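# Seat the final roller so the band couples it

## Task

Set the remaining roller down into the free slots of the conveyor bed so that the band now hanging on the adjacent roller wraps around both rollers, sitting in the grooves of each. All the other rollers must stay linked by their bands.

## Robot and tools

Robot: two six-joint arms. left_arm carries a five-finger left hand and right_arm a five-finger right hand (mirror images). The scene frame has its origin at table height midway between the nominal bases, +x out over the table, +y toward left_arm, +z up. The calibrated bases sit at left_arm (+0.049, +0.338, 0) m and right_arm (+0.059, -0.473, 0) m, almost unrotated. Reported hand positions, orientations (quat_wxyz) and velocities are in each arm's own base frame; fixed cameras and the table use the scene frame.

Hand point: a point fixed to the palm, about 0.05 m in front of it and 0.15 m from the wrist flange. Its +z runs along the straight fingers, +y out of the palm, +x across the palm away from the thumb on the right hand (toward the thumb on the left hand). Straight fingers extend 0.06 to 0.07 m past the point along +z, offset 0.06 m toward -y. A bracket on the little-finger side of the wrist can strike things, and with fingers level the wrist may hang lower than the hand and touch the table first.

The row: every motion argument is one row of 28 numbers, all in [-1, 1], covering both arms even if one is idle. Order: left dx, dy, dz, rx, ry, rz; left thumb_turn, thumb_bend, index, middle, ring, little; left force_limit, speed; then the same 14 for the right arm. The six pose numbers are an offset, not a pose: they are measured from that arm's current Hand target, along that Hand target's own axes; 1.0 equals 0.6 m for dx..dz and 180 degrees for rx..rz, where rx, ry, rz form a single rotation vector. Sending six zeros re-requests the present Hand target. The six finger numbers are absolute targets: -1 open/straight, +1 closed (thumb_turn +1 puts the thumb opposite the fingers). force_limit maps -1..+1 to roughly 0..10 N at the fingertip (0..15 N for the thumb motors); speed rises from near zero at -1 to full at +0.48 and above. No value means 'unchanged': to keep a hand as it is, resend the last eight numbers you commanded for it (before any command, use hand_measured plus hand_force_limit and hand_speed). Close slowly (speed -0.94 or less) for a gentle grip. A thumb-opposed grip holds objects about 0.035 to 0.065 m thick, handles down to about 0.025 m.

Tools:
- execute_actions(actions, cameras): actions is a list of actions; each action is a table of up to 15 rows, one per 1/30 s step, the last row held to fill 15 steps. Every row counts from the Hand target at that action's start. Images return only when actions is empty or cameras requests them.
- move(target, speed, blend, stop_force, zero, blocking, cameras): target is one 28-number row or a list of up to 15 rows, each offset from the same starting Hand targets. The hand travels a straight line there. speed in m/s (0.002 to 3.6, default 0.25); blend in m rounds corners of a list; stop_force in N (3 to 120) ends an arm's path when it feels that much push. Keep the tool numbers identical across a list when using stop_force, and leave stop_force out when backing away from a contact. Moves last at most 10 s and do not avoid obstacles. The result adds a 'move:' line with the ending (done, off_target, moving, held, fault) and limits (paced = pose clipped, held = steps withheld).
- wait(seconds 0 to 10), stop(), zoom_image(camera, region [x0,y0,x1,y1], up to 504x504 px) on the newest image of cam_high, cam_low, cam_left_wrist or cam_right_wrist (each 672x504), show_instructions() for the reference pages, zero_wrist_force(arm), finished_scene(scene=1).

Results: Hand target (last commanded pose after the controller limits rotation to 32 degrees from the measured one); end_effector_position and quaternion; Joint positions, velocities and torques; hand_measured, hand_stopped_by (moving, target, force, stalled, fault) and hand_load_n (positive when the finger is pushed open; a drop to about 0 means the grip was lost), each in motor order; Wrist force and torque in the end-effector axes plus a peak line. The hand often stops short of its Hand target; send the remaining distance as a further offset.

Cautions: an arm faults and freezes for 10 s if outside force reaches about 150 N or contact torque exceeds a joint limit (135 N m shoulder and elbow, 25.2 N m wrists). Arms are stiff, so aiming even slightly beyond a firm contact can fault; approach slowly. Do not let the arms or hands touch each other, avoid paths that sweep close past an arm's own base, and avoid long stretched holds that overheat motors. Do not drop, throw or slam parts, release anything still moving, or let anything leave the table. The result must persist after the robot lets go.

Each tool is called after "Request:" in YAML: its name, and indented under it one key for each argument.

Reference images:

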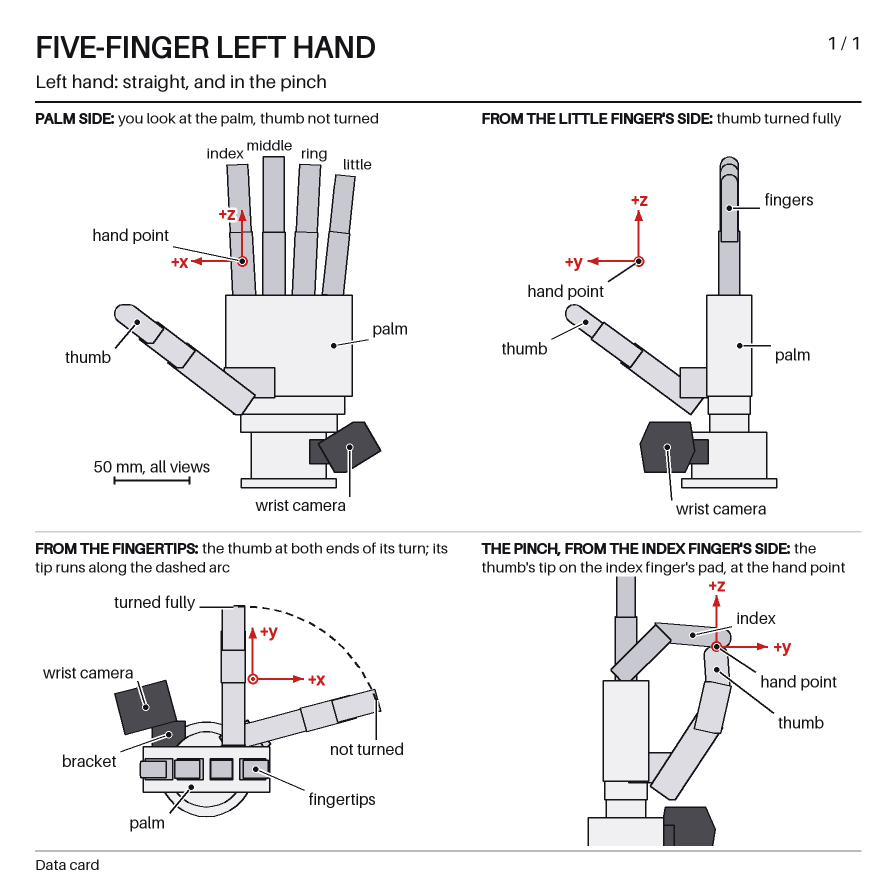

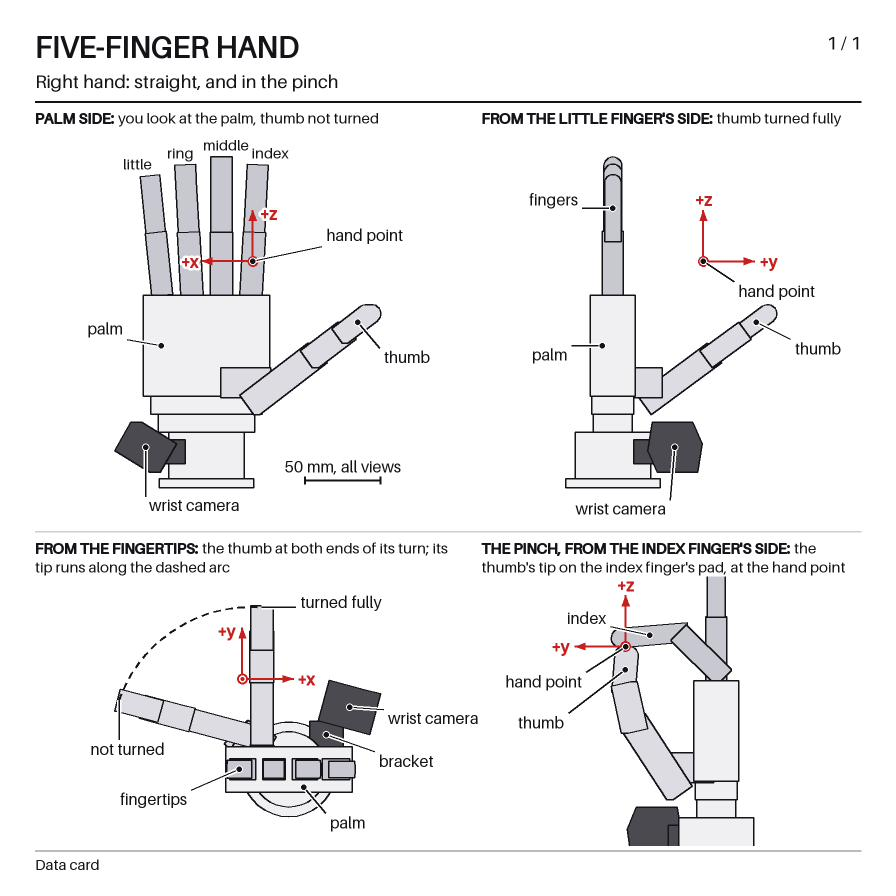

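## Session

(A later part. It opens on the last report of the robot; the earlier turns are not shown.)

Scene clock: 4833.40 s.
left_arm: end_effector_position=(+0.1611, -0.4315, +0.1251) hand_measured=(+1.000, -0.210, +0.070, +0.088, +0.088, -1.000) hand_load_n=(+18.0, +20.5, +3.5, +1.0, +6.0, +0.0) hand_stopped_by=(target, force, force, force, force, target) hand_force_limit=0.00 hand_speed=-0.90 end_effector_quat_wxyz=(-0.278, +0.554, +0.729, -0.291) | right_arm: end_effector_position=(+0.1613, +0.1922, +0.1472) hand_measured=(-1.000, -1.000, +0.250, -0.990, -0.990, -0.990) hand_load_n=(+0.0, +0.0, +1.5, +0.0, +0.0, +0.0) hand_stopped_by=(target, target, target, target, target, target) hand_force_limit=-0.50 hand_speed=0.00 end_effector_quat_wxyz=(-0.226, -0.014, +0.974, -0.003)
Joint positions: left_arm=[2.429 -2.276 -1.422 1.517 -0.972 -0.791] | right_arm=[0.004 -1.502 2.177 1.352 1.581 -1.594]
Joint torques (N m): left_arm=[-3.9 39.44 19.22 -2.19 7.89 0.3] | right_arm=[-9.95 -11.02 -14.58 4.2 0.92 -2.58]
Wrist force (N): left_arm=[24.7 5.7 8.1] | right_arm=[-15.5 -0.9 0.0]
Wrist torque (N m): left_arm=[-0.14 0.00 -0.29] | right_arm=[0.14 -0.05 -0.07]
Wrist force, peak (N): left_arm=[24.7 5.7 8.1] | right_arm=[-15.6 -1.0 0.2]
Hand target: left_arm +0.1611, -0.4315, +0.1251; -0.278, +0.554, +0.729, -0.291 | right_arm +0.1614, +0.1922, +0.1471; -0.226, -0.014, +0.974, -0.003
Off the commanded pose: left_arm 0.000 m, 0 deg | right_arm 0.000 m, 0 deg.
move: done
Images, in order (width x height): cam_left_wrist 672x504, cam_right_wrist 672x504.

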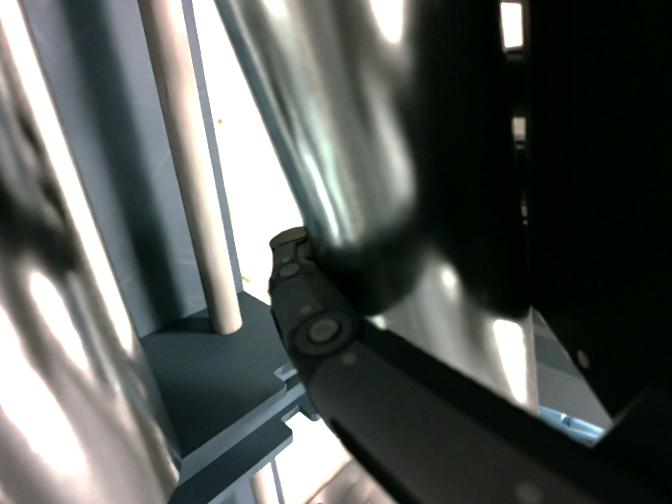

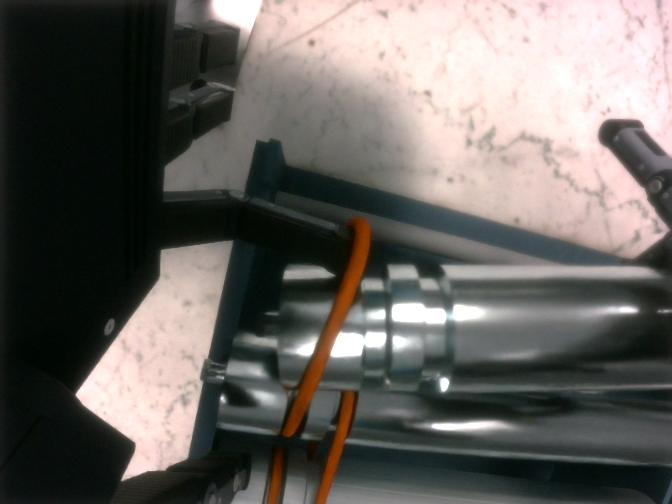

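Request:
move:
  target: [0.004848,0.001084,-0.000581,0,0,0,1,0.35,0.5,0.5,0.5,-1,0.0,-0.9,0,0,0,0,0,0,-1,-1,0.25,-0.99,-0.99,-0.99,-0.5,0.0]
  speed: 0.015

Request:
move:
  target: [0.001103,-0.004824,0.000179,0,0,0,1,0.35,0.5,0.5,0.5,-1,0.0,-0.9,0,0,0,0,0,0,-1,-1,0.25,-0.99,-0.99,-0.99,-0.5,0.0]
  speed: 0.015
  cameras: ["cam_right_wrist"]

Request:
zoom_image:
  camera: "cam_right_wrist"
  region: [190, 330, 360, 460]

Scene clock: 4878.17 s.
left_arm: end_effector_position=(+0.1611, -0.4284, +0.1251) hand_measured=(+1.000, -0.210, +0.070, +0.086, +0.088, -1.000) hand_load_n=(+12.0, +20.5, +2.0, +2.0, +9.5, -0.5) hand_stopped_by=(target, force, force, force, force, target) hand_force_limit=0.00 hand_speed=-0.90 end_effector_quat_wxyz=(-0.278, +0.554, +0.729, -0.291) | right_arm: end_effector_position=(+0.1614, +0.1922, +0.1471) hand_measured=(-1.000, -1.000, +0.250, -0.990, -0.990, -0.990) hand_load_n=(+0.0, +0.0, +1.5, +0.0, +0.0, -0.5) hand_stopped_by=(target, target, target, target, target, target) hand_force_limit=-0.50 hand_speed=0.00 end_effector_quat_wxyz=(-0.226, -0.014, +0.974, -0.003)
Joint positions: left_arm=[2.433 -2.271 -1.433 1.52 -0.975 -0.786] | right_arm=[0.004 -1.502 2.176 1.351 1.581 -1.594]
Joint torques (N m): left_arm=[5.83 51.56 17.49 -1.4 -0.71 1.04] | right_arm=[-5.07 -10.53 -14.54 4.05 0.84 -1.98]
Wrist force (N): left_arm=[-2.7 10.3 8.2] | right_arm=[-9.7 0.4 0.7]
Wrist torque (N m): left_arm=[0.12 0.80 -1.08] | right_arm=[0.13 0.00 -0.09]
Wrist force, peak (N): left_arm=[24.5 5.6 8.1] | right_arm=[-15.6 -1.1 0.1]
Hand target: left_arm +0.1611, -0.4285, +0.1251; -0.278, +0.554, +0.729, -0.291 | right_arm +0.1614, +0.1922, +0.1471; -0.226, -0.014, +0.974, -0.003
Off the commanded pose: left_arm 0.000 m, 0 deg | right_arm 0.000 m, 0 deg.
move: done

Scene clock: 4878.87 s.
left_arm: end_effector_position=(+0.1590, -0.4285, +0.1273) hand_measured=(+1.000, -0.210, +0.070, +0.086, +0.088, -1.000) hand_load_n=(+13.5, +20.5, +2.5, +1.5, +8.0, +0.0) hand_stopped_by=(target, force, force, force, force, target) hand_force_limit=0.00 hand_speed=-0.90 end_effector_quat_wxyz=(-0.278, +0.554, +0.729, -0.291) | right_arm: end_effector_position=(+0.1614, +0.1922, +0.1471) hand_measured=(-1.000, -1.000, +0.250, -0.990, -0.990, -0.990) hand_load_n=(+0.0, +0.0, +0.5, +0.0, +0.0, +0.0) hand_stopped_by=(target, target, target, target, target, target) hand_force_limit=-0.50 hand_speed=0.00 end_effector_quat_wxyz=(-0.226, -0.014, +0.974, -0.003)
Joint positions: left_arm=[2.43 -2.266 -1.435 1.519 -0.973 -0.789] | right_arm=[0.004 -1.502 2.176 1.351 1.581 -1.594]
Joint torques (N m): left_arm=[-6.78 50.93 11.91 -5.97 4.69 -0.97] | right_arm=[-5.06 -9 -15.23 4.28 0.72 -1.16]
Wrist force (N): left_arm=[-3.2 13.2 8.2] | right_arm=[-8.0 0.7 0.0]
Wrist torque (N m): left_arm=[0.27 0.80 -1.33] | right_arm=[0.16 0.04 -0.10]
Wrist force, peak (N): left_arm=[-3.2 13.2 8.2] | right_arm=[-9.3 1.0 0.5]
Hand target: left_arm +0.1590, -0.4285, +0.1272; -0.278, +0.554, +0.729, -0.291 | right_arm +0.1614, +0.1922, +0.1471; -0.226, -0.014, +0.974, -0.003
Off the commanded pose: left_arm 0.000 m, 0 deg | right_arm 0.000 m, 0 deg.
move: done
Images, in order (width x height): cam_right_wrist 672x504.

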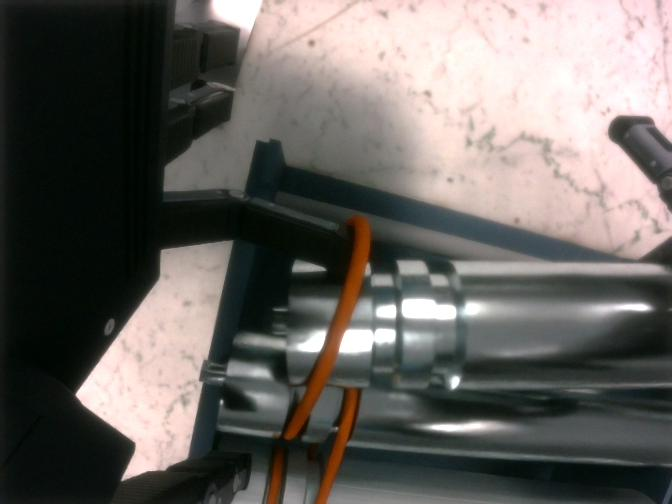

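Scaled by 2.965 from the camera's 672x504 image, which has a finer 960x720 frame.

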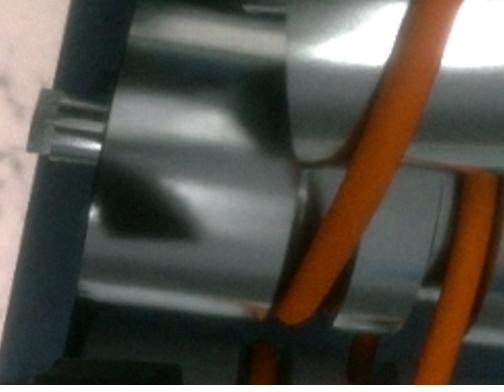

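Request:
move:
  target: [-0.01293,-0.00289,0.00155,0,0,0,1,0.35,0.5,0.5,0.5,-1,0.0,-0.9,0,0,0,0,0,0,-1,-1,0.25,-0.99,-0.99,-0.99,-0.5,0.0]
  speed: 0.01
  stop_force: 9
  cameras: ["cam_right_wrist"]

Request:
zoom_image:
  camera: "cam_right_wrist"
  region: [190, 250, 400, 460]

Scene clock: 4890.03 s.
left_arm: end_effector_position=(+0.1590, -0.4365, +0.1272) hand_measured=(+1.000, -0.210, +0.070, +0.086, +0.088, -1.000) hand_load_n=(+16.5, +21.5, +3.0, +1.0, +6.5, +0.0) hand_stopped_by=(target, force, force, force, force, target) hand_force_limit=0.00 hand_speed=-0.90 end_effector_quat_wxyz=(-0.278, +0.554, +0.729, -0.291) | right_arm: end_effector_position=(+0.1614, +0.1922, +0.1471) hand_measured=(-1.000, -1.000, +0.250, -0.990, -0.990, -0.990) hand_load_n=(+0.0, +0.0, +0.5, +0.0, +0.0, +0.0) hand_stopped_by=(target, target, target, target, target, target) hand_force_limit=-0.50 hand_speed=0.00 end_effector_quat_wxyz=(-0.226, -0.014, +0.974, -0.003)
Joint positions: left_arm=[2.419 -2.28 -1.408 1.512 -0.967 -0.801] | right_arm=[0.004 -1.502 2.176 1.351 1.581 -1.594]
Joint torques (N m): left_arm=[10.23 59.7 9.76 -1.15 0.24 2.01] | right_arm=[0.17 -8.97 -15.48 3.96 -2.23 0.23]
Wrist force (N): left_arm=[-0.2 15.9 7.7] | right_arm=[-5.5 -3.2 -0.1]
Wrist torque (N m): left_arm=[0.40 0.67 -1.55] | right_arm=[0.09 0.02 -0.12]
Wrist force, peak (N): left_arm=[-0.2 15.9 7.7] | right_arm=[-6.1 -5.7 -0.6]
Hand target: left_arm +0.1590, -0.4365, +0.1272; -0.278, +0.554, +0.729, -0.291 | right_arm +0.1614, +0.1922, +0.1471; -0.226, -0.014, +0.974, -0.003
Off the commanded pose: left_arm 0.000 m, 0 deg | right_arm 0.000 m, 0 deg.
move: done
Images, in order (width x height): cam_right_wrist 672x504.

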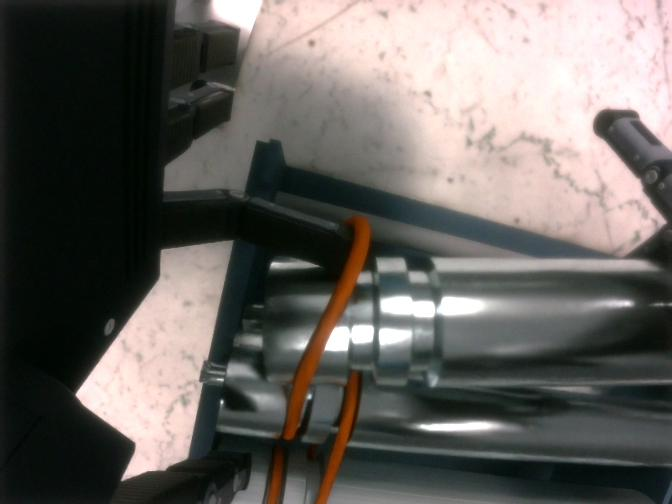

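Scaled by 2.400 from the camera's 672x504 image, which has a finer 960x720 frame.

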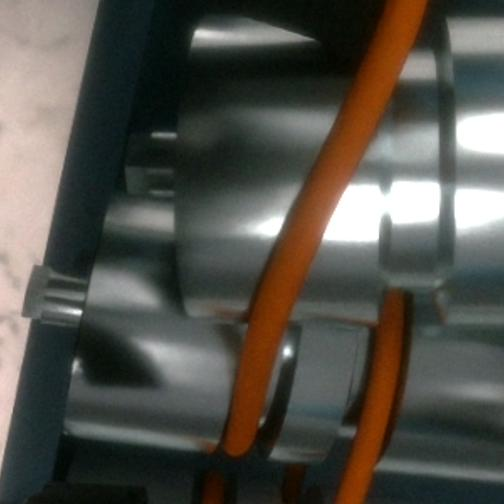

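Request:
move:
  target: [-0.01616,-0.00361,0.00194,0,0,0,1,0.35,0.5,0.5,0.5,-1,0.0,-0.9,0.002383,-0.016667,-0.000317,0,0,0,-1,-1,0.25,-0.99,-0.99,-0.99,-0.5,0.0]
  speed: 0.01
  stop_force: 9
  cameras: ["cam_right_wrist"]

Request:
zoom_image:
  camera: "cam_right_wrist"
  region: [190, 210, 440, 460]

Scene clock: 4899.40 s.
left_arm: end_effector_position=(+0.1590, -0.4465, +0.1272) hand_measured=(+1.000, -0.210, +0.070, +0.086, +0.088, -1.000) hand_load_n=(+13.5, +21.0, +2.5, +1.5, +8.5, +0.0) hand_stopped_by=(target, force, force, force, force, target) hand_force_limit=0.00 hand_speed=-0.90 end_effector_quat_wxyz=(-0.278, +0.554, +0.729, -0.291) | right_arm: end_effector_position=(+0.1605, +0.1822, +0.1479) hand_measured=(-1.000, -1.000, +0.250, -0.990, -0.990, -0.990) hand_load_n=(+0.0, +0.0, +1.5, +0.0, +0.0, +0.0) hand_stopped_by=(target, target, target, target, target, target) hand_force_limit=-0.50 hand_speed=0.00 end_effector_quat_wxyz=(-0.226, -0.014, +0.974, -0.003)
Joint positions: left_arm=[2.405 -2.297 -1.374 1.504 -0.959 -0.815] | right_arm=[-0.037 -1.518 2.191 1.352 1.599 -1.631]
Joint torques (N m): left_arm=[9.41 59.58 9.76 -0.81 -0.33 1.15] | right_arm=[15.64 -8.77 -14.88 7.94 -1.55 0.83]
Wrist force (N): left_arm=[0.2 11.8 8.0] | right_arm=[-10.9 -0.6 0.5]
Wrist torque (N m): left_arm=[0.15 0.71 -1.03] | right_arm=[0.15 -0.02 -0.11]
Wrist force, peak (N): left_arm=[-0.2 15.8 7.9] | right_arm=[-11.6 -0.5 0.7]
Hand target: left_arm +0.1590, -0.4465, +0.1272; -0.278, +0.554, +0.729, -0.291 | right_arm +0.1605, +0.1822, +0.1479; -0.226, -0.014, +0.974, -0.003
Off the commanded pose: left_arm 0.000 m, 0 deg | right_arm 0.000 m, 0 deg.
move: done
Images, in order (width x height): cam_right_wrist 672x504.

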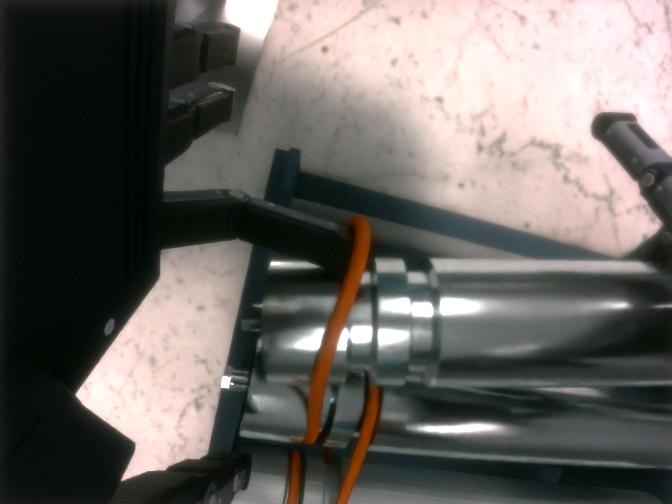

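Scaled by 2.016 from the camera's 672x504 image, which has a finer 960x720 frame.

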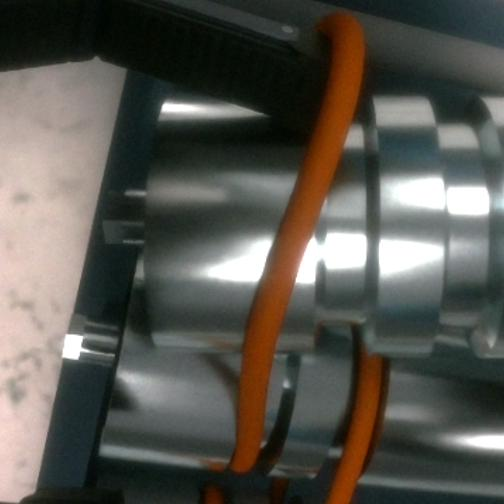

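Request:
move:
  target: [-0.01616,-0.00361,0.00194,0,0,0,1,0.35,0.5,0.5,0.5,-1,0.0,-0.9,0,-0.013333,0,0,0,0,-1,-1,0.25,-0.99,-0.99,-0.99,-0.5,0.0]
  speed: 0.01
  stop_force: 9
  cameras: ["cam_right_wrist"]

Request:
zoom_image:
  camera: "cam_right_wrist"
  region: [190, 210, 440, 460]

Scene clock: 4914.77 s.
left_arm: end_effector_position=(+0.1590, -0.4565, +0.1272) hand_measured=(+1.000, -0.210, +0.070, +0.086, +0.088, -1.000) hand_load_n=(+14.0, +21.0, +2.5, +1.5, +8.5, +0.0) hand_stopped_by=(target, force, force, force, force, target) hand_force_limit=0.00 hand_speed=-0.90 end_effector_quat_wxyz=(-0.278, +0.554, +0.729, -0.291) | right_arm: end_effector_position=(+0.1607, +0.1742, +0.1479) hand_measured=(-1.000, -1.000, +0.250, -0.990, -0.990, -0.990) hand_load_n=(+0.0, +0.0, +1.5, +0.0, +0.0, +0.0) hand_stopped_by=(target, target, target, target, target, target) hand_force_limit=-0.50 hand_speed=0.00 end_effector_quat_wxyz=(-0.226, -0.014, +0.974, -0.003)
Joint positions: left_arm=[2.391 -2.315 -1.339 1.494 -0.951 -0.828] | right_arm=[-0.071 -1.526 2.2 1.351 1.614 -1.661]
Joint torques (N m): left_arm=[9.85 59.9 11.04 -0.37 0.78 1.86] | right_arm=[14.75 -8.61 -14.82 4.45 -1.04 0.53]
Wrist force (N): left_arm=[3.9 12.2 8.3] | right_arm=[-11.9 -0.5 0.5]
Wrist torque (N m): left_arm=[0.20 0.66 -0.93] | right_arm=[0.15 -0.05 -0.06]
Wrist force, peak (N): left_arm=[6.0 11.5 8.4] | right_arm=[-12.7 -0.4 0.1]
Hand target: left_arm +0.1590, -0.4565, +0.1272; -0.278, +0.554, +0.729, -0.291 | right_arm +0.1607, +0.1742, +0.1479; -0.226, -0.014, +0.974, -0.003
Off the commanded pose: left_arm 0.000 m, 0 deg | right_arm 0.000 m, 0 deg.
move: done
Images, in order (width x height): cam_right_wrist 672x504.

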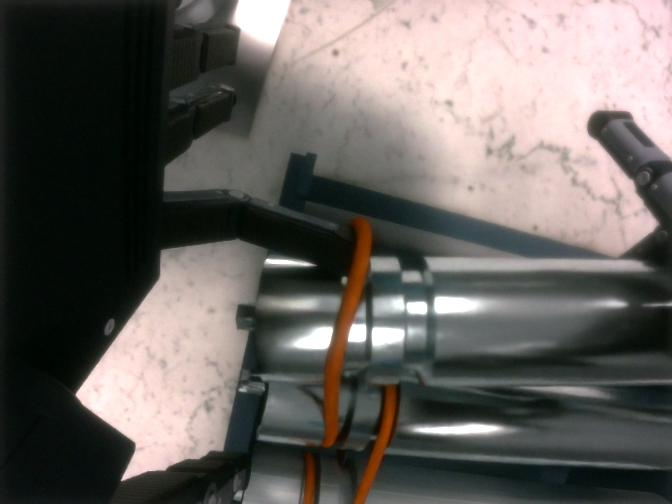

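Scaled by 2.016 from the camera's 672x504 image, which has a finer 960x720 frame.

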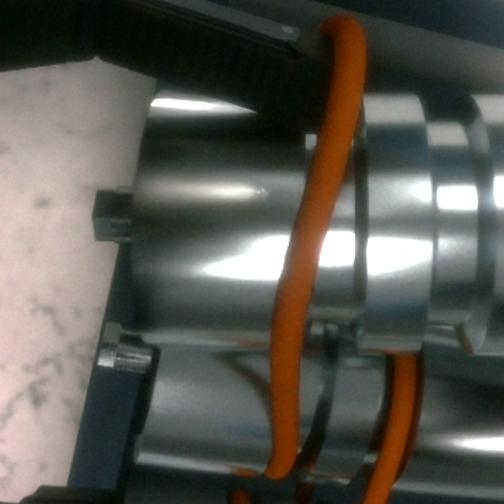

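Request:
move:
  target: [-0.009696,-0.002166,0.001164,0,0,0,1,0.35,0.5,0.5,0.5,-1,0.0,-0.9,0,-0.005,0,0,0,0,-1,-1,0.25,-0.99,-0.99,-0.99,-0.5,0.0]
  speed: 0.01
  stop_force: 9
  cameras: ["cam_right_wrist"]

Request:
zoom_image:
  camera: "cam_right_wrist"
  region: [220, 210, 440, 460]

Scene clock: 4928.83 s.
left_arm: end_effector_position=(+0.1590, -0.4625, +0.1272) hand_measured=(+1.000, -0.210, +0.070, +0.086, +0.088, -1.000) hand_load_n=(+14.0, +21.0, +2.5, +1.5, +7.5, +0.0) hand_stopped_by=(target, force, force, force, force, target) hand_force_limit=0.00 hand_speed=-0.90 end_effector_quat_wxyz=(-0.278, +0.554, +0.729, -0.291) | right_arm: end_effector_position=(+0.1608, +0.1712, +0.1479) hand_measured=(-1.000, -1.000, +0.250, -0.990, -0.990, -0.990) hand_load_n=(+0.0, +0.0, +1.0, +0.0, +0.0, +0.0) hand_stopped_by=(target, target, target, target, target, target) hand_force_limit=-0.50 hand_speed=0.00 end_effector_quat_wxyz=(-0.226, -0.014, +0.974, -0.003)
Joint positions: left_arm=[2.383 -2.326 -1.317 1.489 -0.947 -0.836] | right_arm=[-0.083 -1.529 2.203 1.35 1.62 -1.672]
Joint torques (N m): left_arm=[10.28 61.82 10.35 -0.97 -0.54 1.09] | right_arm=[11.63 -9.67 -15.55 3.19 -0.5 1.02]
Wrist force (N): left_arm=[-2.1 12.7 8.2] | right_arm=[-8.4 2.3 0.2]
Wrist torque (N m): left_arm=[0.22 0.69 -1.21] | right_arm=[0.19 0.02 -0.08]
Wrist force, peak (N): left_arm=[6.4 11.7 8.9] | right_arm=[-13.3 -0.9 0.4]
Hand target: left_arm +0.1590, -0.4625, +0.1272; -0.278, +0.554, +0.729, -0.291 | right_arm +0.1608, +0.1712, +0.1479; -0.226, -0.014, +0.974, -0.003
Off the commanded pose: left_arm 0.000 m, 0 deg | right_arm 0.000 m, 0 deg.
move: done
Images, in order (width x height): cam_right_wrist 672x504.

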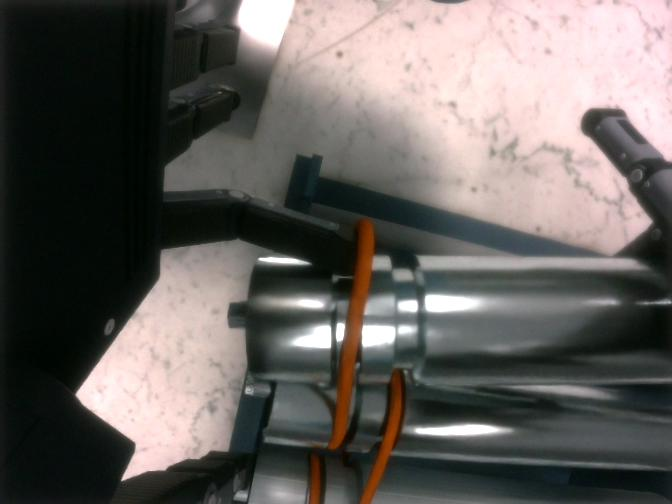

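Scaled by 2.016 from the camera's 672x504 image, which has a finer 960x720 frame.

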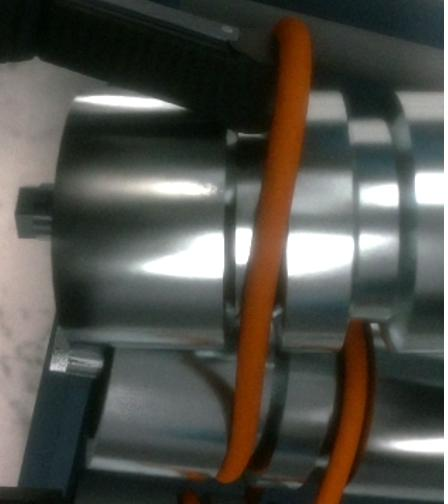

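Request:
execute_actions:
  actions: []
  cameras: ["cam_right_wrist"]

Scene clock: 4944.27 s.
left_arm: end_effector_position=(+0.1590, -0.4625, +0.1272) hand_measured=(+1.000, -0.210, +0.070, +0.086, +0.088, -1.000) hand_load_n=(+14.0, +21.0, +2.5, +1.5, +8.0, +0.0) hand_stopped_by=(target, force, force, force, force, target) hand_force_limit=0.00 hand_speed=-0.90 end_effector_quat_wxyz=(-0.278, +0.554, +0.729, -0.291) | right_arm: end_effector_position=(+0.1608, +0.1712, +0.1479) hand_measured=(-1.000, -1.000, +0.250, -0.990, -0.990, -0.990) hand_load_n=(+0.0, +0.0, +1.0, +0.0, +0.0, +0.0) hand_stopped_by=(target, target, target, target, target, target) hand_force_limit=-0.50 hand_speed=0.00 end_effector_quat_wxyz=(-0.226, -0.014, +0.974, -0.003)
Joint positions: left_arm=[2.383 -2.326 -1.317 1.489 -0.947 -0.836] | right_arm=[-0.083 -1.529 2.203 1.35 1.62 -1.672]
Joint velocities: within noise
Joint torques (N m): left_arm=[10.95 60.63 9.9 -1.03 -0.88 0.8] | right_arm=[14.63 -7.3 -15.89 5.97 -0.43 0.91]
Wrist force (N): left_arm=[-2.3 12.8 7.8] | right_arm=[-8.4 2.5 0.2]
Wrist torque (N m): left_arm=[0.24 0.72 -1.22] | right_arm=[0.20 0.01 -0.06]
Wrist force, peak (N): left_arm=[-2.1 12.9 8.0] | right_arm=[-8.6 2.8 0.4]
Hand target: left_arm +0.1590, -0.4625, +0.1272; -0.278, +0.554, +0.729, -0.291 | right_arm +0.1608, +0.1712, +0.1479; -0.226, -0.014, +0.974, -0.003
Off the commanded pose: left_arm 0.000 m, 0 deg | right_arm 0.000 m, 0 deg.
Images, in order (width x height): cam_right_wrist 672x504.

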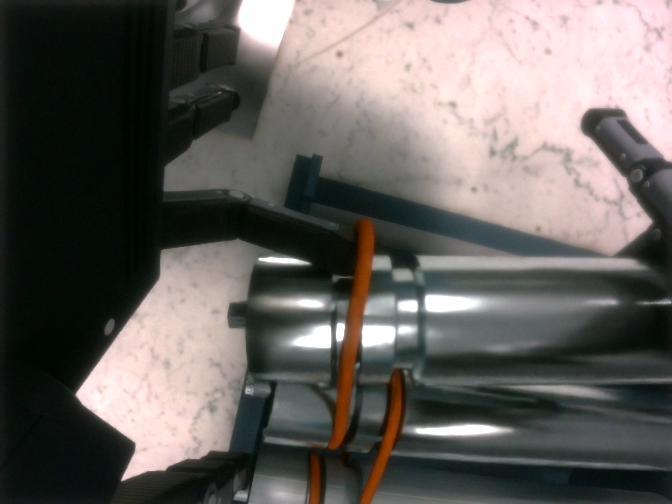

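Request:
zoom_image:
  camera: "cam_right_wrist"
  region: [220, 190, 460, 370]

Request:
zoom_image:
  camera: "cam_right_wrist"
  region: [220, 340, 460, 504]

Scaled by 2.100 from the camera's 672x504 image, which has a finer 960x720 frame.

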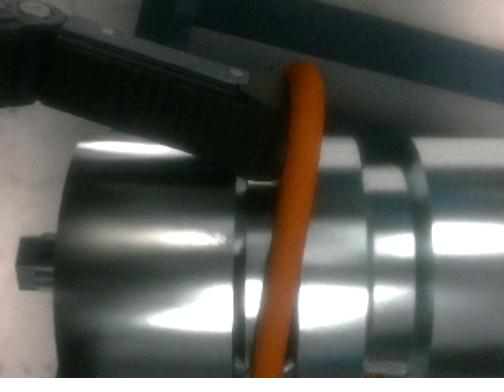

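Scaled by 2.100 from the camera's 672x504 image, which has a finer 960x720 frame.

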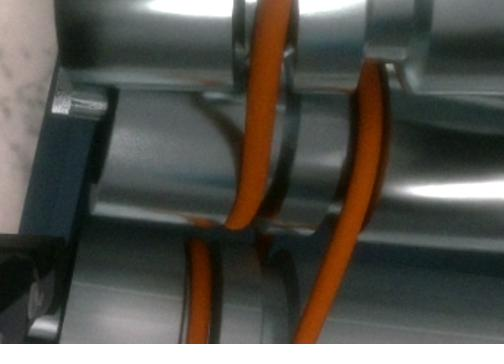

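Request:
move:
  target: [0,0,0,0,0,0,1,0.35,0.5,0.5,0.5,-1,0.0,-0.9, 0,0.0133,0,0,0,0,-1,-1,0.25,-0.99,-0.99,-0.99,-0.5,0.0]
  speed: 0.03
  stop_force: 12
  cameras: ["cam_right_wrist"]

Scene clock: 5001.10 s.
left_arm: end_effector_position=(+0.1590, -0.4625, +0.1272) hand_measured=(+1.000, -0.210, +0.070, +0.086, +0.088, -1.000) hand_load_n=(+15.0, +21.0, +2.5, +1.5, +8.0, +0.0) hand_stopped_by=(target, force, force, force, force, target) hand_force_limit=0.00 hand_speed=-0.90 end_effector_quat_wxyz=(-0.278, +0.554, +0.729, -0.291) | right_arm: end_effector_position=(+0.1607, +0.1736, +0.1479) hand_measured=(-1.000, -1.000, +0.250, -0.990, -0.990, -0.990) hand_load_n=(-0.5, +0.0, +2.0, +0.0, +0.0, +0.0) hand_stopped_by=(target, target, target, target, target, target) hand_force_limit=-0.50 hand_speed=0.00 end_effector_quat_wxyz=(-0.226, -0.014, +0.974, -0.003)
Joint positions: left_arm=[2.383 -2.326 -1.318 1.489 -0.947 -0.836] | right_arm=[-0.073 -1.527 2.2 1.351 1.615 -1.663]
Joint torques (N m): left_arm=[8.47 61.97 24.41 -0.94 6.76 0.75] | right_arm=[3.59 -22.85 -3.67 2.79 -0.48 0.71]
Wrist force (N): left_arm=[7.4 13.0 7.8] | right_arm=[-9.5 -8.4 -0.2]
Wrist torque (N m): left_arm=[0.22 0.54 -0.93] | right_arm=[-0.02 -0.02 -0.07]
Wrist force, peak (N): left_arm=[15.4 13.8 7.7] | right_arm=[-10.5 -18.1 -1.0]
Hand target: left_arm +0.1590, -0.4625, +0.1272; -0.278, +0.554, +0.729, -0.291 | right_arm +0.1607, +0.1736, +0.1479; -0.226, -0.014, +0.974, -0.003 (not the last commanded pose)
Off the commanded pose: left_arm 0.000 m, 0 deg | right_arm 0.006 m, 0 deg.
move: contact (right_arm)
Images, in order (width x height): cam_right_wrist 672x504.

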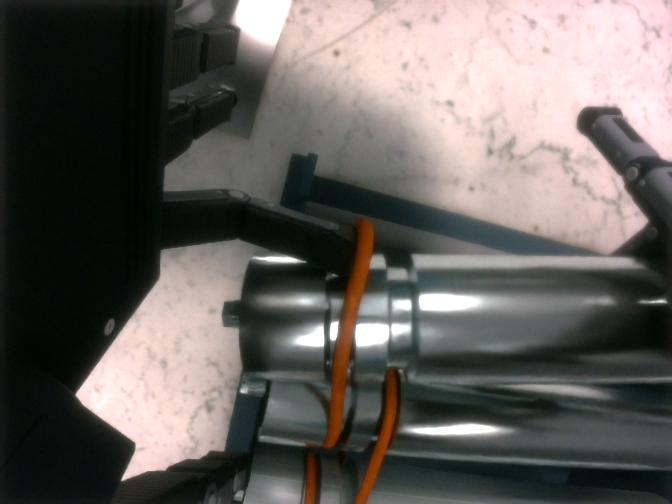

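Request:
move:
  target:
    - [0,0,0,0,0,0,1,0.35,0.5,0.5,0.5,-1,0.0,-0.9, 0,-0.0042,0,0,0,0,-1,-1,0.25,-0.99,-0.99,-0.99,-0.5,0.0]
    - [0,0,0,0,0,0,1,0.35,0.5,0.5,0.5,-1,0.0,-0.9, 0.0077,-0.0042,-0.0203,0,0,0,-1,-1,0.25,-0.99,-0.99,-0.99,-0.5,0.0]
  speed: 0.03
  cameras: ["cam_right_wrist"]

Scene clock: 5028.00 s.
left_arm: end_effector_position=(+0.1591, -0.4625, +0.1272) hand_measured=(+1.000, -0.210, +0.068, +0.088, +0.088, -1.000) hand_load_n=(+6.0, +17.0, +4.5, +1.0, +0.0, +0.0) hand_stopped_by=(target, force, force, force, force, target) hand_force_limit=0.00 hand_speed=-0.90 end_effector_quat_wxyz=(-0.278, +0.554, +0.729, -0.291) | right_arm: end_effector_position=(+0.1620, +0.1711, +0.1610) hand_measured=(-1.000, -1.000, +0.250, -0.990, -0.990, -0.990) hand_load_n=(+0.0, +0.0, +6.5, +0.0, +0.0, +0.0) hand_stopped_by=(target, target, target, target, target, target) hand_force_limit=-0.50 hand_speed=0.00 end_effector_quat_wxyz=(-0.226, -0.014, +0.974, -0.003) end_effector_velocity=(+0.000, +0.000, -0.002) end_effector_angular_velocity=(+0.000, -0.002, +0.000)
Joint positions: left_arm=[2.383 -2.326 -1.317 1.489 -0.947 -0.836] | right_arm=[-0.083 -1.549 2.182 1.391 1.62 -1.672]
Joint velocities: left_arm=[within noise] | right_arm=[0 0.002 0.002 -0.006 0 0]
Joint torques (N m): left_arm=[-2.77 57.82 13.01 -1.31 -1.01 0.83] | right_arm=[14.33 -9.78 -3.19 4.27 -1.33 0.65]
Wrist force (N): left_arm=[0.5 9.7 4.8] | right_arm=[-14.2 2.0 4.9]
Wrist torque (N m): left_arm=[0.19 0.07 -0.67] | right_arm=[0.26 -0.09 -0.07]
Wrist force, peak (N): left_arm=[7.4 13.4 7.9] | right_arm=[-14.6 1.9 4.9]
Hand target: left_arm +0.1590, -0.4625, +0.1272; -0.278, +0.554, +0.729, -0.291 | right_arm +0.1620, +0.1712, +0.1609; -0.226, -0.014, +0.974, -0.003
Off the commanded pose: left_arm 0.000 m, 0 deg | right_arm 0.000 m, 0 deg.
move: done
Images, in order (width x height): cam_right_wrist 672x504.

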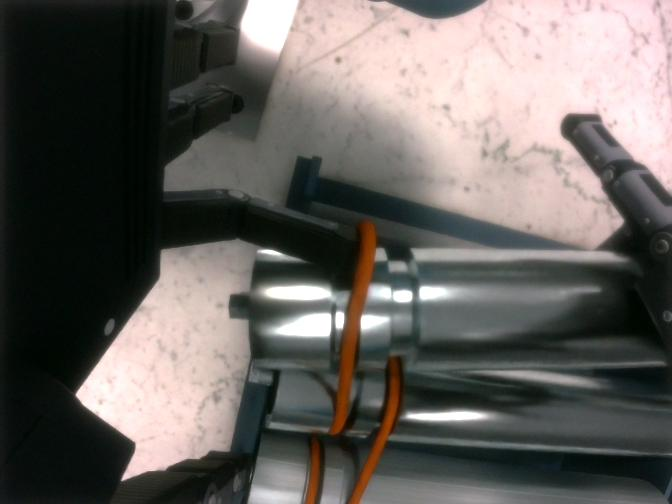

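Request:
move:
  target: [0,0,0,0,0,0,1,0.35,0.5,0.5,0.5,-1,0.0,-0.9, -0.01338,0,-0.03328,0,0,0,-1,-1,0.25,-0.99,-0.99,-0.99,-0.5,0.0]
  speed: 0.03
  cameras: ["cam_right_wrist"]

Scene clock: 5034.17 s.
left_arm: end_effector_position=(+0.1590, -0.4625, +0.1272) hand_measured=(+1.000, -0.210, +0.068, +0.088, +0.088, -1.000) hand_load_n=(+10.0, +20.5, +2.5, +1.0, +7.0, +0.0) hand_stopped_by=(target, force, force, force, force, target) hand_force_limit=0.00 hand_speed=-0.90 end_effector_quat_wxyz=(-0.278, +0.554, +0.729, -0.291) | right_arm: end_effector_position=(+0.1780, +0.1716, +0.1754) hand_measured=(-1.000, -1.000, +0.250, -0.990, -0.990, -0.990) hand_load_n=(+0.0, +0.0, +0.0, +0.0, +0.0, +0.0) hand_stopped_by=(target, target, target, target, target, target) hand_force_limit=-0.50 hand_speed=0.00 end_effector_quat_wxyz=(-0.226, -0.014, +0.974, -0.003) end_effector_velocity=(-0.001, +0.000, -0.002) end_effector_angular_velocity=(+0.000, +0.000, +0.000)
Joint positions: left_arm=[2.383 -2.326 -1.317 1.489 -0.947 -0.836] | right_arm=[-0.076 -1.533 2.121 1.437 1.617 -1.666]
Joint velocities: left_arm=[within noise] | right_arm=[0 -0.001 0.006 -0.006 0 0]
Joint torques (N m): left_arm=[-8.88 47.13 12.35 -2.2 0.98 0.82] | right_arm=[5.19 -22.84 -8.48 -0.01 -0.97 0.83]
Wrist force (N): left_arm=[-2.2 11.4 7.4] | right_arm=[0.3 0.9 -0.6]
Wrist torque (N m): left_arm=[0.16 0.52 -0.98] | right_arm=[0.20 0.06 -0.23]
Wrist force, peak (N): left_arm=[-1.3 13.4 7.5] | right_arm=[-14.4 1.6 4.9]
Hand target: left_arm +0.1590, -0.4625, +0.1272; -0.278, +0.554, +0.729, -0.291 | right_arm +0.1780, +0.1716, +0.1753; -0.226, -0.014, +0.974, -0.003
Off the commanded pose: left_arm 0.000 m, 0 deg | right_arm 0.000 m, 0 deg.
move: done
Images, in order (width x height): cam_right_wrist 672x504.

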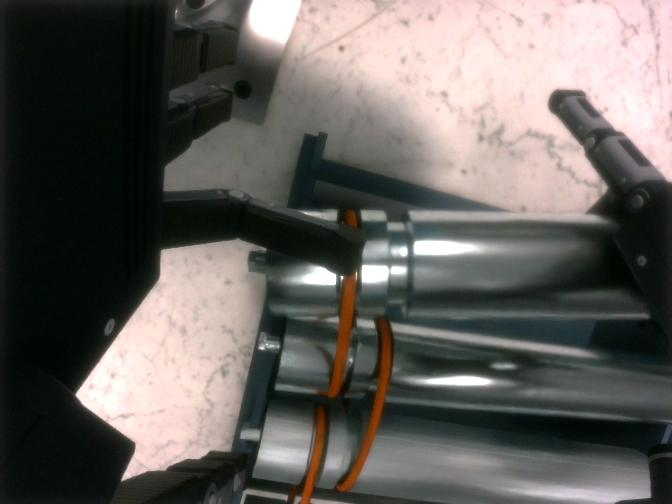

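Request:
zoom_image:
  camera: "cam_right_wrist"
  region: [240, 190, 460, 350]

Request:
zoom_image:
  camera: "cam_right_wrist"
  region: [240, 300, 460, 504]

Scaled by 2.291 from the camera's 672x504 image, which has a finer 960x720 frame.

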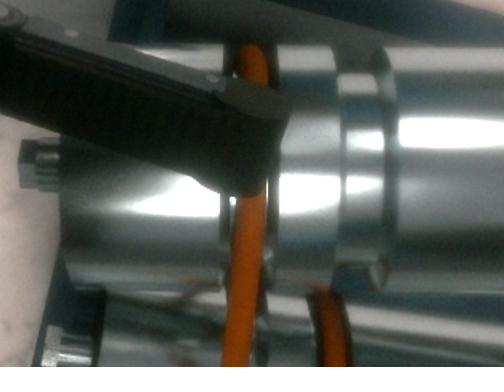

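Scaled by 2.291 from the camera's 672x504 image, which has a finer 960x720 frame.

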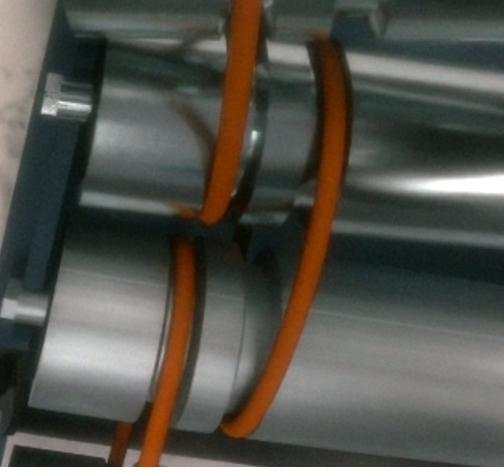

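Request:
move:
  target:
    - [0,0,0,0,0,0,1,0.35,0.5,0.5,0.5,-1,0.0,-0.9, 0.0367,0,-0.0748,0,0,0,-1,-1,0.25,-0.99,-0.99,-0.99,-0.5,0.0]
    - [0,0,0,0,0,0,1,0.35,0.5,0.5,0.5,-1,0.0,-0.9, 0.0367,-0.06,-0.0748,0,0,0,-1,-1,0.25,-0.99,-0.99,-0.99,-0.5,0.0]
  speed: 0.06
  cameras: ["cam_right_wrist"]

Scene clock: 5047.77 s.
left_arm: end_effector_position=(+0.1590, -0.4625, +0.1272) hand_measured=(+1.000, -0.210, +0.068, +0.088, +0.088, -1.000) hand_load_n=(+10.5, +20.5, +2.5, +0.5, +7.0, +0.0) hand_stopped_by=(target, force, force, force, force, target) hand_force_limit=0.00 hand_speed=-0.90 end_effector_quat_wxyz=(-0.278, +0.554, +0.729, -0.291) | right_arm: end_effector_position=(+0.1790, +0.1356, +0.2252) hand_measured=(-1.000, -1.000, +0.250, -0.990, -0.990, -0.990) hand_load_n=(+0.0, +0.0, +0.0, +0.0, +0.0, +0.0) hand_stopped_by=(target, target, target, target, target, target) hand_force_limit=-0.50 hand_speed=0.00 end_effector_quat_wxyz=(-0.226, -0.014, +0.974, -0.003)
Joint positions: left_arm=[2.383 -2.326 -1.317 1.489 -0.947 -0.836] | right_arm=[-0.22 -1.631 2.068 1.577 1.679 -1.796]
Joint torques (N m): left_arm=[-8.56 37.26 11.94 -3.53 4.67 0.36] | right_arm=[4.88 -4.86 -22.57 2.52 -0.87 0.41]
Wrist force (N): left_arm=[-2.4 11.3 7.6] | right_arm=[0.3 0.8 -0.5]
Wrist torque (N m): left_arm=[0.14 0.57 -0.99] | right_arm=[0.16 0.05 -0.25]
Wrist force, peak (N): left_arm=[-2.4 11.5 7.7] | right_arm=[-0.2 2.0 -0.4]
Hand target: left_arm +0.1590, -0.4625, +0.1272; -0.278, +0.554, +0.729, -0.291 | right_arm +0.1790, +0.1356, +0.2253; -0.226, -0.014, +0.974, -0.003
Off the commanded pose: left_arm 0.000 m, 0 deg | right_arm 0.000 m, 0 deg.
move: done
Images, in order (width x height): cam_right_wrist 672x504.

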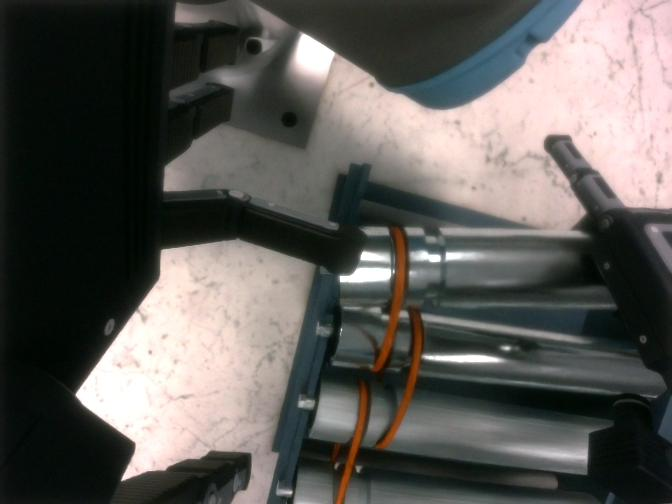

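Request:
zoom_image:
  camera: "cam_right_wrist"
  region: [290, 190, 490, 350]

Request:
zoom_image:
  camera: "cam_right_wrist"
  region: [270, 300, 510, 504]

Scaled by 2.520 from the camera's 672x504 image, which has a finer 960x720 frame.

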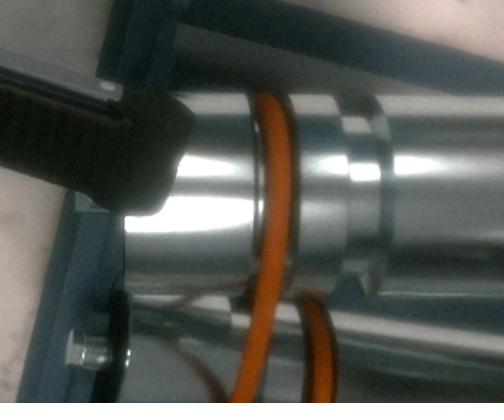

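Scaled by 2.100 from the camera's 672x504 image, which has a finer 960x720 frame.

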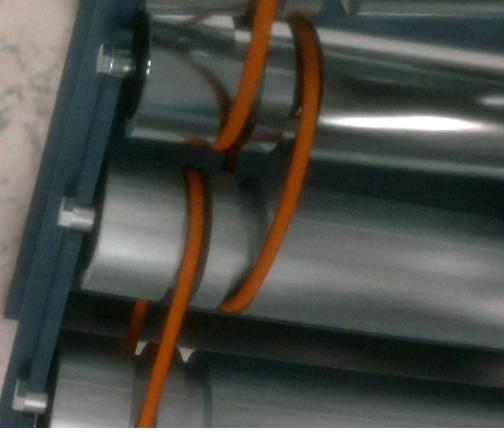

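Request:
move:
  target: [0.0097,0.00217,-0.00116,0,0,0,1,0.35,0.5,0.5,0.5,-1,0.0,-0.9, 0,-0.075,0,0,0,0,-1,-1,0.25,-0.99,-0.99,-0.99,-0.5,0.0]
  speed: 0.05
  cameras: ["cam_right_wrist"]

Scene clock: 5072.83 s.
left_arm: end_effector_position=(+0.1591, -0.4565, +0.1272) hand_measured=(+1.000, -0.210, +0.068, +0.088, +0.088, -1.000) hand_load_n=(+10.0, +20.5, +2.5, +1.0, +7.5, +0.0) hand_stopped_by=(target, force, force, force, force, target) hand_force_limit=0.00 hand_speed=-0.90 end_effector_quat_wxyz=(-0.278, +0.554, +0.729, -0.291) | right_arm: end_effector_position=(+0.1803, +0.0906, +0.2252) hand_measured=(-1.000, -1.000, +0.250, -0.990, -0.990, -0.990) hand_load_n=(+0.0, +0.0, +0.5, +0.0, +0.0, +0.0) hand_stopped_by=(target, target, target, target, target, target) hand_force_limit=-0.50 hand_speed=0.00 end_effector_quat_wxyz=(-0.225, -0.014, +0.974, -0.003)
Joint positions: left_arm=[2.391 -2.315 -1.339 1.495 -0.951 -0.828] | right_arm=[-0.401 -1.653 2.082 1.561 1.755 -1.962]
Joint torques (N m): left_arm=[3.11 49.61 20.73 -2.04 -0.33 0.35] | right_arm=[12.65 -11.99 -11.78 3.62 -1.39 1.62]
Wrist force (N): left_arm=[-2.6 10.7 7.6] | right_arm=[0.2 0.9 -0.4]
Wrist torque (N m): left_arm=[0.11 0.59 -1.10] | right_arm=[0.18 0.05 -0.25]
Wrist force, peak (N): left_arm=[-2.5 11.5 7.7] | right_arm=[0.2 1.8 -0.2]
Hand target: left_arm +0.1590, -0.4565, +0.1272; -0.278, +0.554, +0.729, -0.291 | right_arm +0.1803, +0.0906, +0.2252; -0.226, -0.014, +0.974, -0.003
Off the commanded pose: left_arm 0.000 m, 0 deg | right_arm 0.000 m, 0 deg.
move: done
Images, in order (width x height): cam_right_wrist 672x504.

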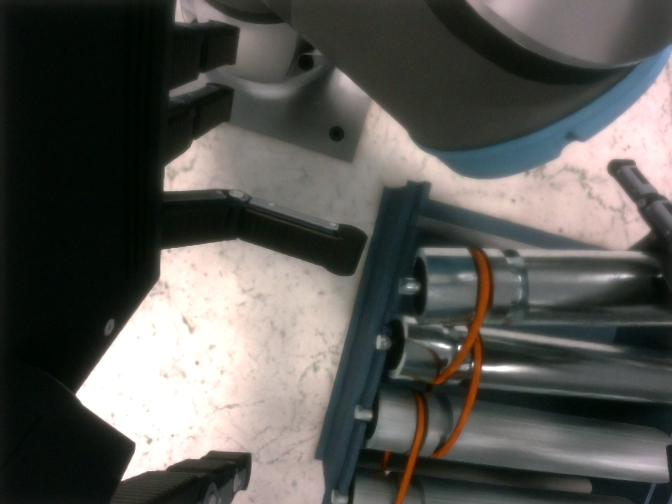

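Request:
zoom_image:
  camera: "cam_right_wrist"
  region: [330, 200, 570, 400]

Request:
zoom_image:
  camera: "cam_right_wrist"
  region: [320, 304, 560, 504]

Scaled by 2.100 from the camera's 672x504 image, which has a finer 960x720 frame.

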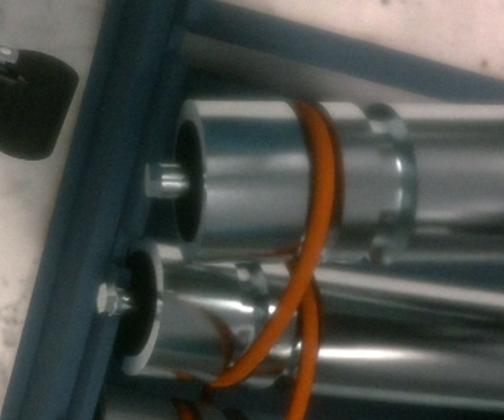

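Scaled by 2.100 from the camera's 672x504 image, which has a finer 960x720 frame.

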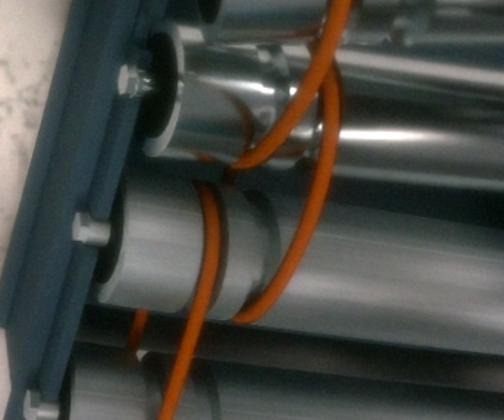

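Request:
execute_actions:
  actions: []
  cameras: ["cam_high", "cam_low", "cam_left_wrist"]

Scene clock: 5090.70 s.
left_arm: end_effector_position=(+0.1590, -0.4565, +0.1272) hand_measured=(+1.000, -0.210, +0.068, +0.088, +0.088, -1.000) hand_load_n=(+10.0, +20.5, +2.5, +1.0, +7.0, +0.0) hand_stopped_by=(target, force, force, force, force, target) hand_force_limit=0.00 hand_speed=-0.90 end_effector_quat_wxyz=(-0.278, +0.554, +0.729, -0.291) | right_arm: end_effector_position=(+0.1803, +0.0906, +0.2252) hand_measured=(-1.000, -1.000, +0.250, -0.990, -0.990, -0.990) hand_load_n=(+0.0, +0.0, +0.0, -0.5, +0.0, +0.0) hand_stopped_by=(target, target, target, target, target, target) hand_force_limit=-0.50 hand_speed=0.00 end_effector_quat_wxyz=(-0.226, -0.014, +0.974, -0.003)
Joint positions: left_arm=[2.391 -2.315 -1.339 1.494 -0.951 -0.828] | right_arm=[-0.401 -1.653 2.082 1.561 1.755 -1.962]
Joint velocities: within noise
Joint torques (N m): left_arm=[-7.79 37.1 20.89 -6.02 4.64 -0.86] | right_arm=[11.76 -4.9 -22.05 5.33 0.64 -1.37]
Wrist force (N): left_arm=[-2.7 10.6 7.6] | right_arm=[0.2 1.2 -0.5]
Wrist torque (N m): left_arm=[0.09 0.62 -1.10] | right_arm=[0.23 0.05 -0.24]
Wrist force, peak (N): left_arm=[-2.5 11.0 7.9] | right_arm=[0.6 1.2 -0.5]
Hand target: left_arm +0.1590, -0.4565, +0.1272; -0.278, +0.554, +0.729, -0.291 | right_arm +0.1803, +0.0906, +0.2252; -0.226, -0.014, +0.974, -0.003
Off the commanded pose: left_arm 0.000 m, 0 deg | right_arm 0.000 m, 0 deg.
Images, in order (width x height): cam_high 672x504, cam_low 672x504, cam_left_wrist 672x504.

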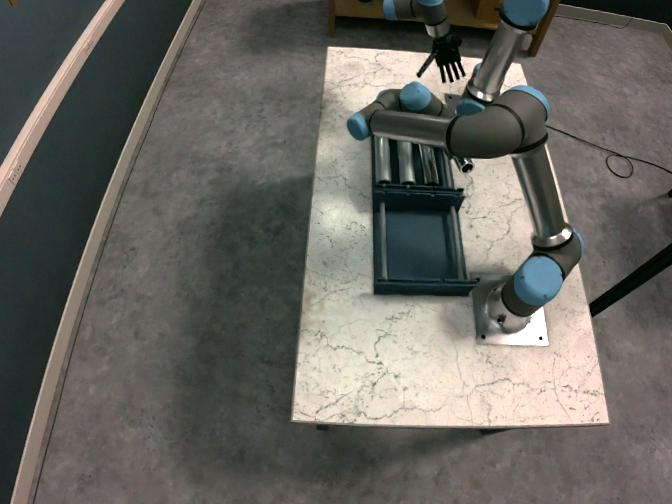

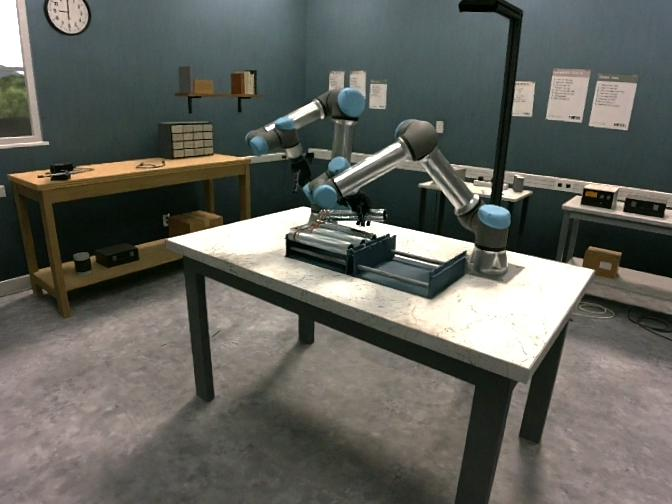

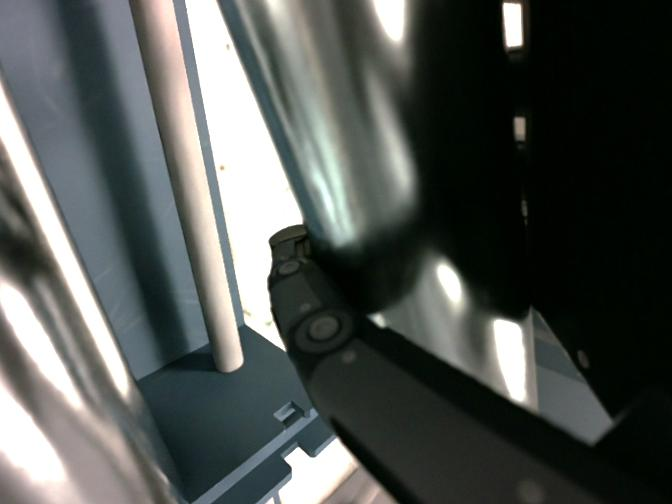

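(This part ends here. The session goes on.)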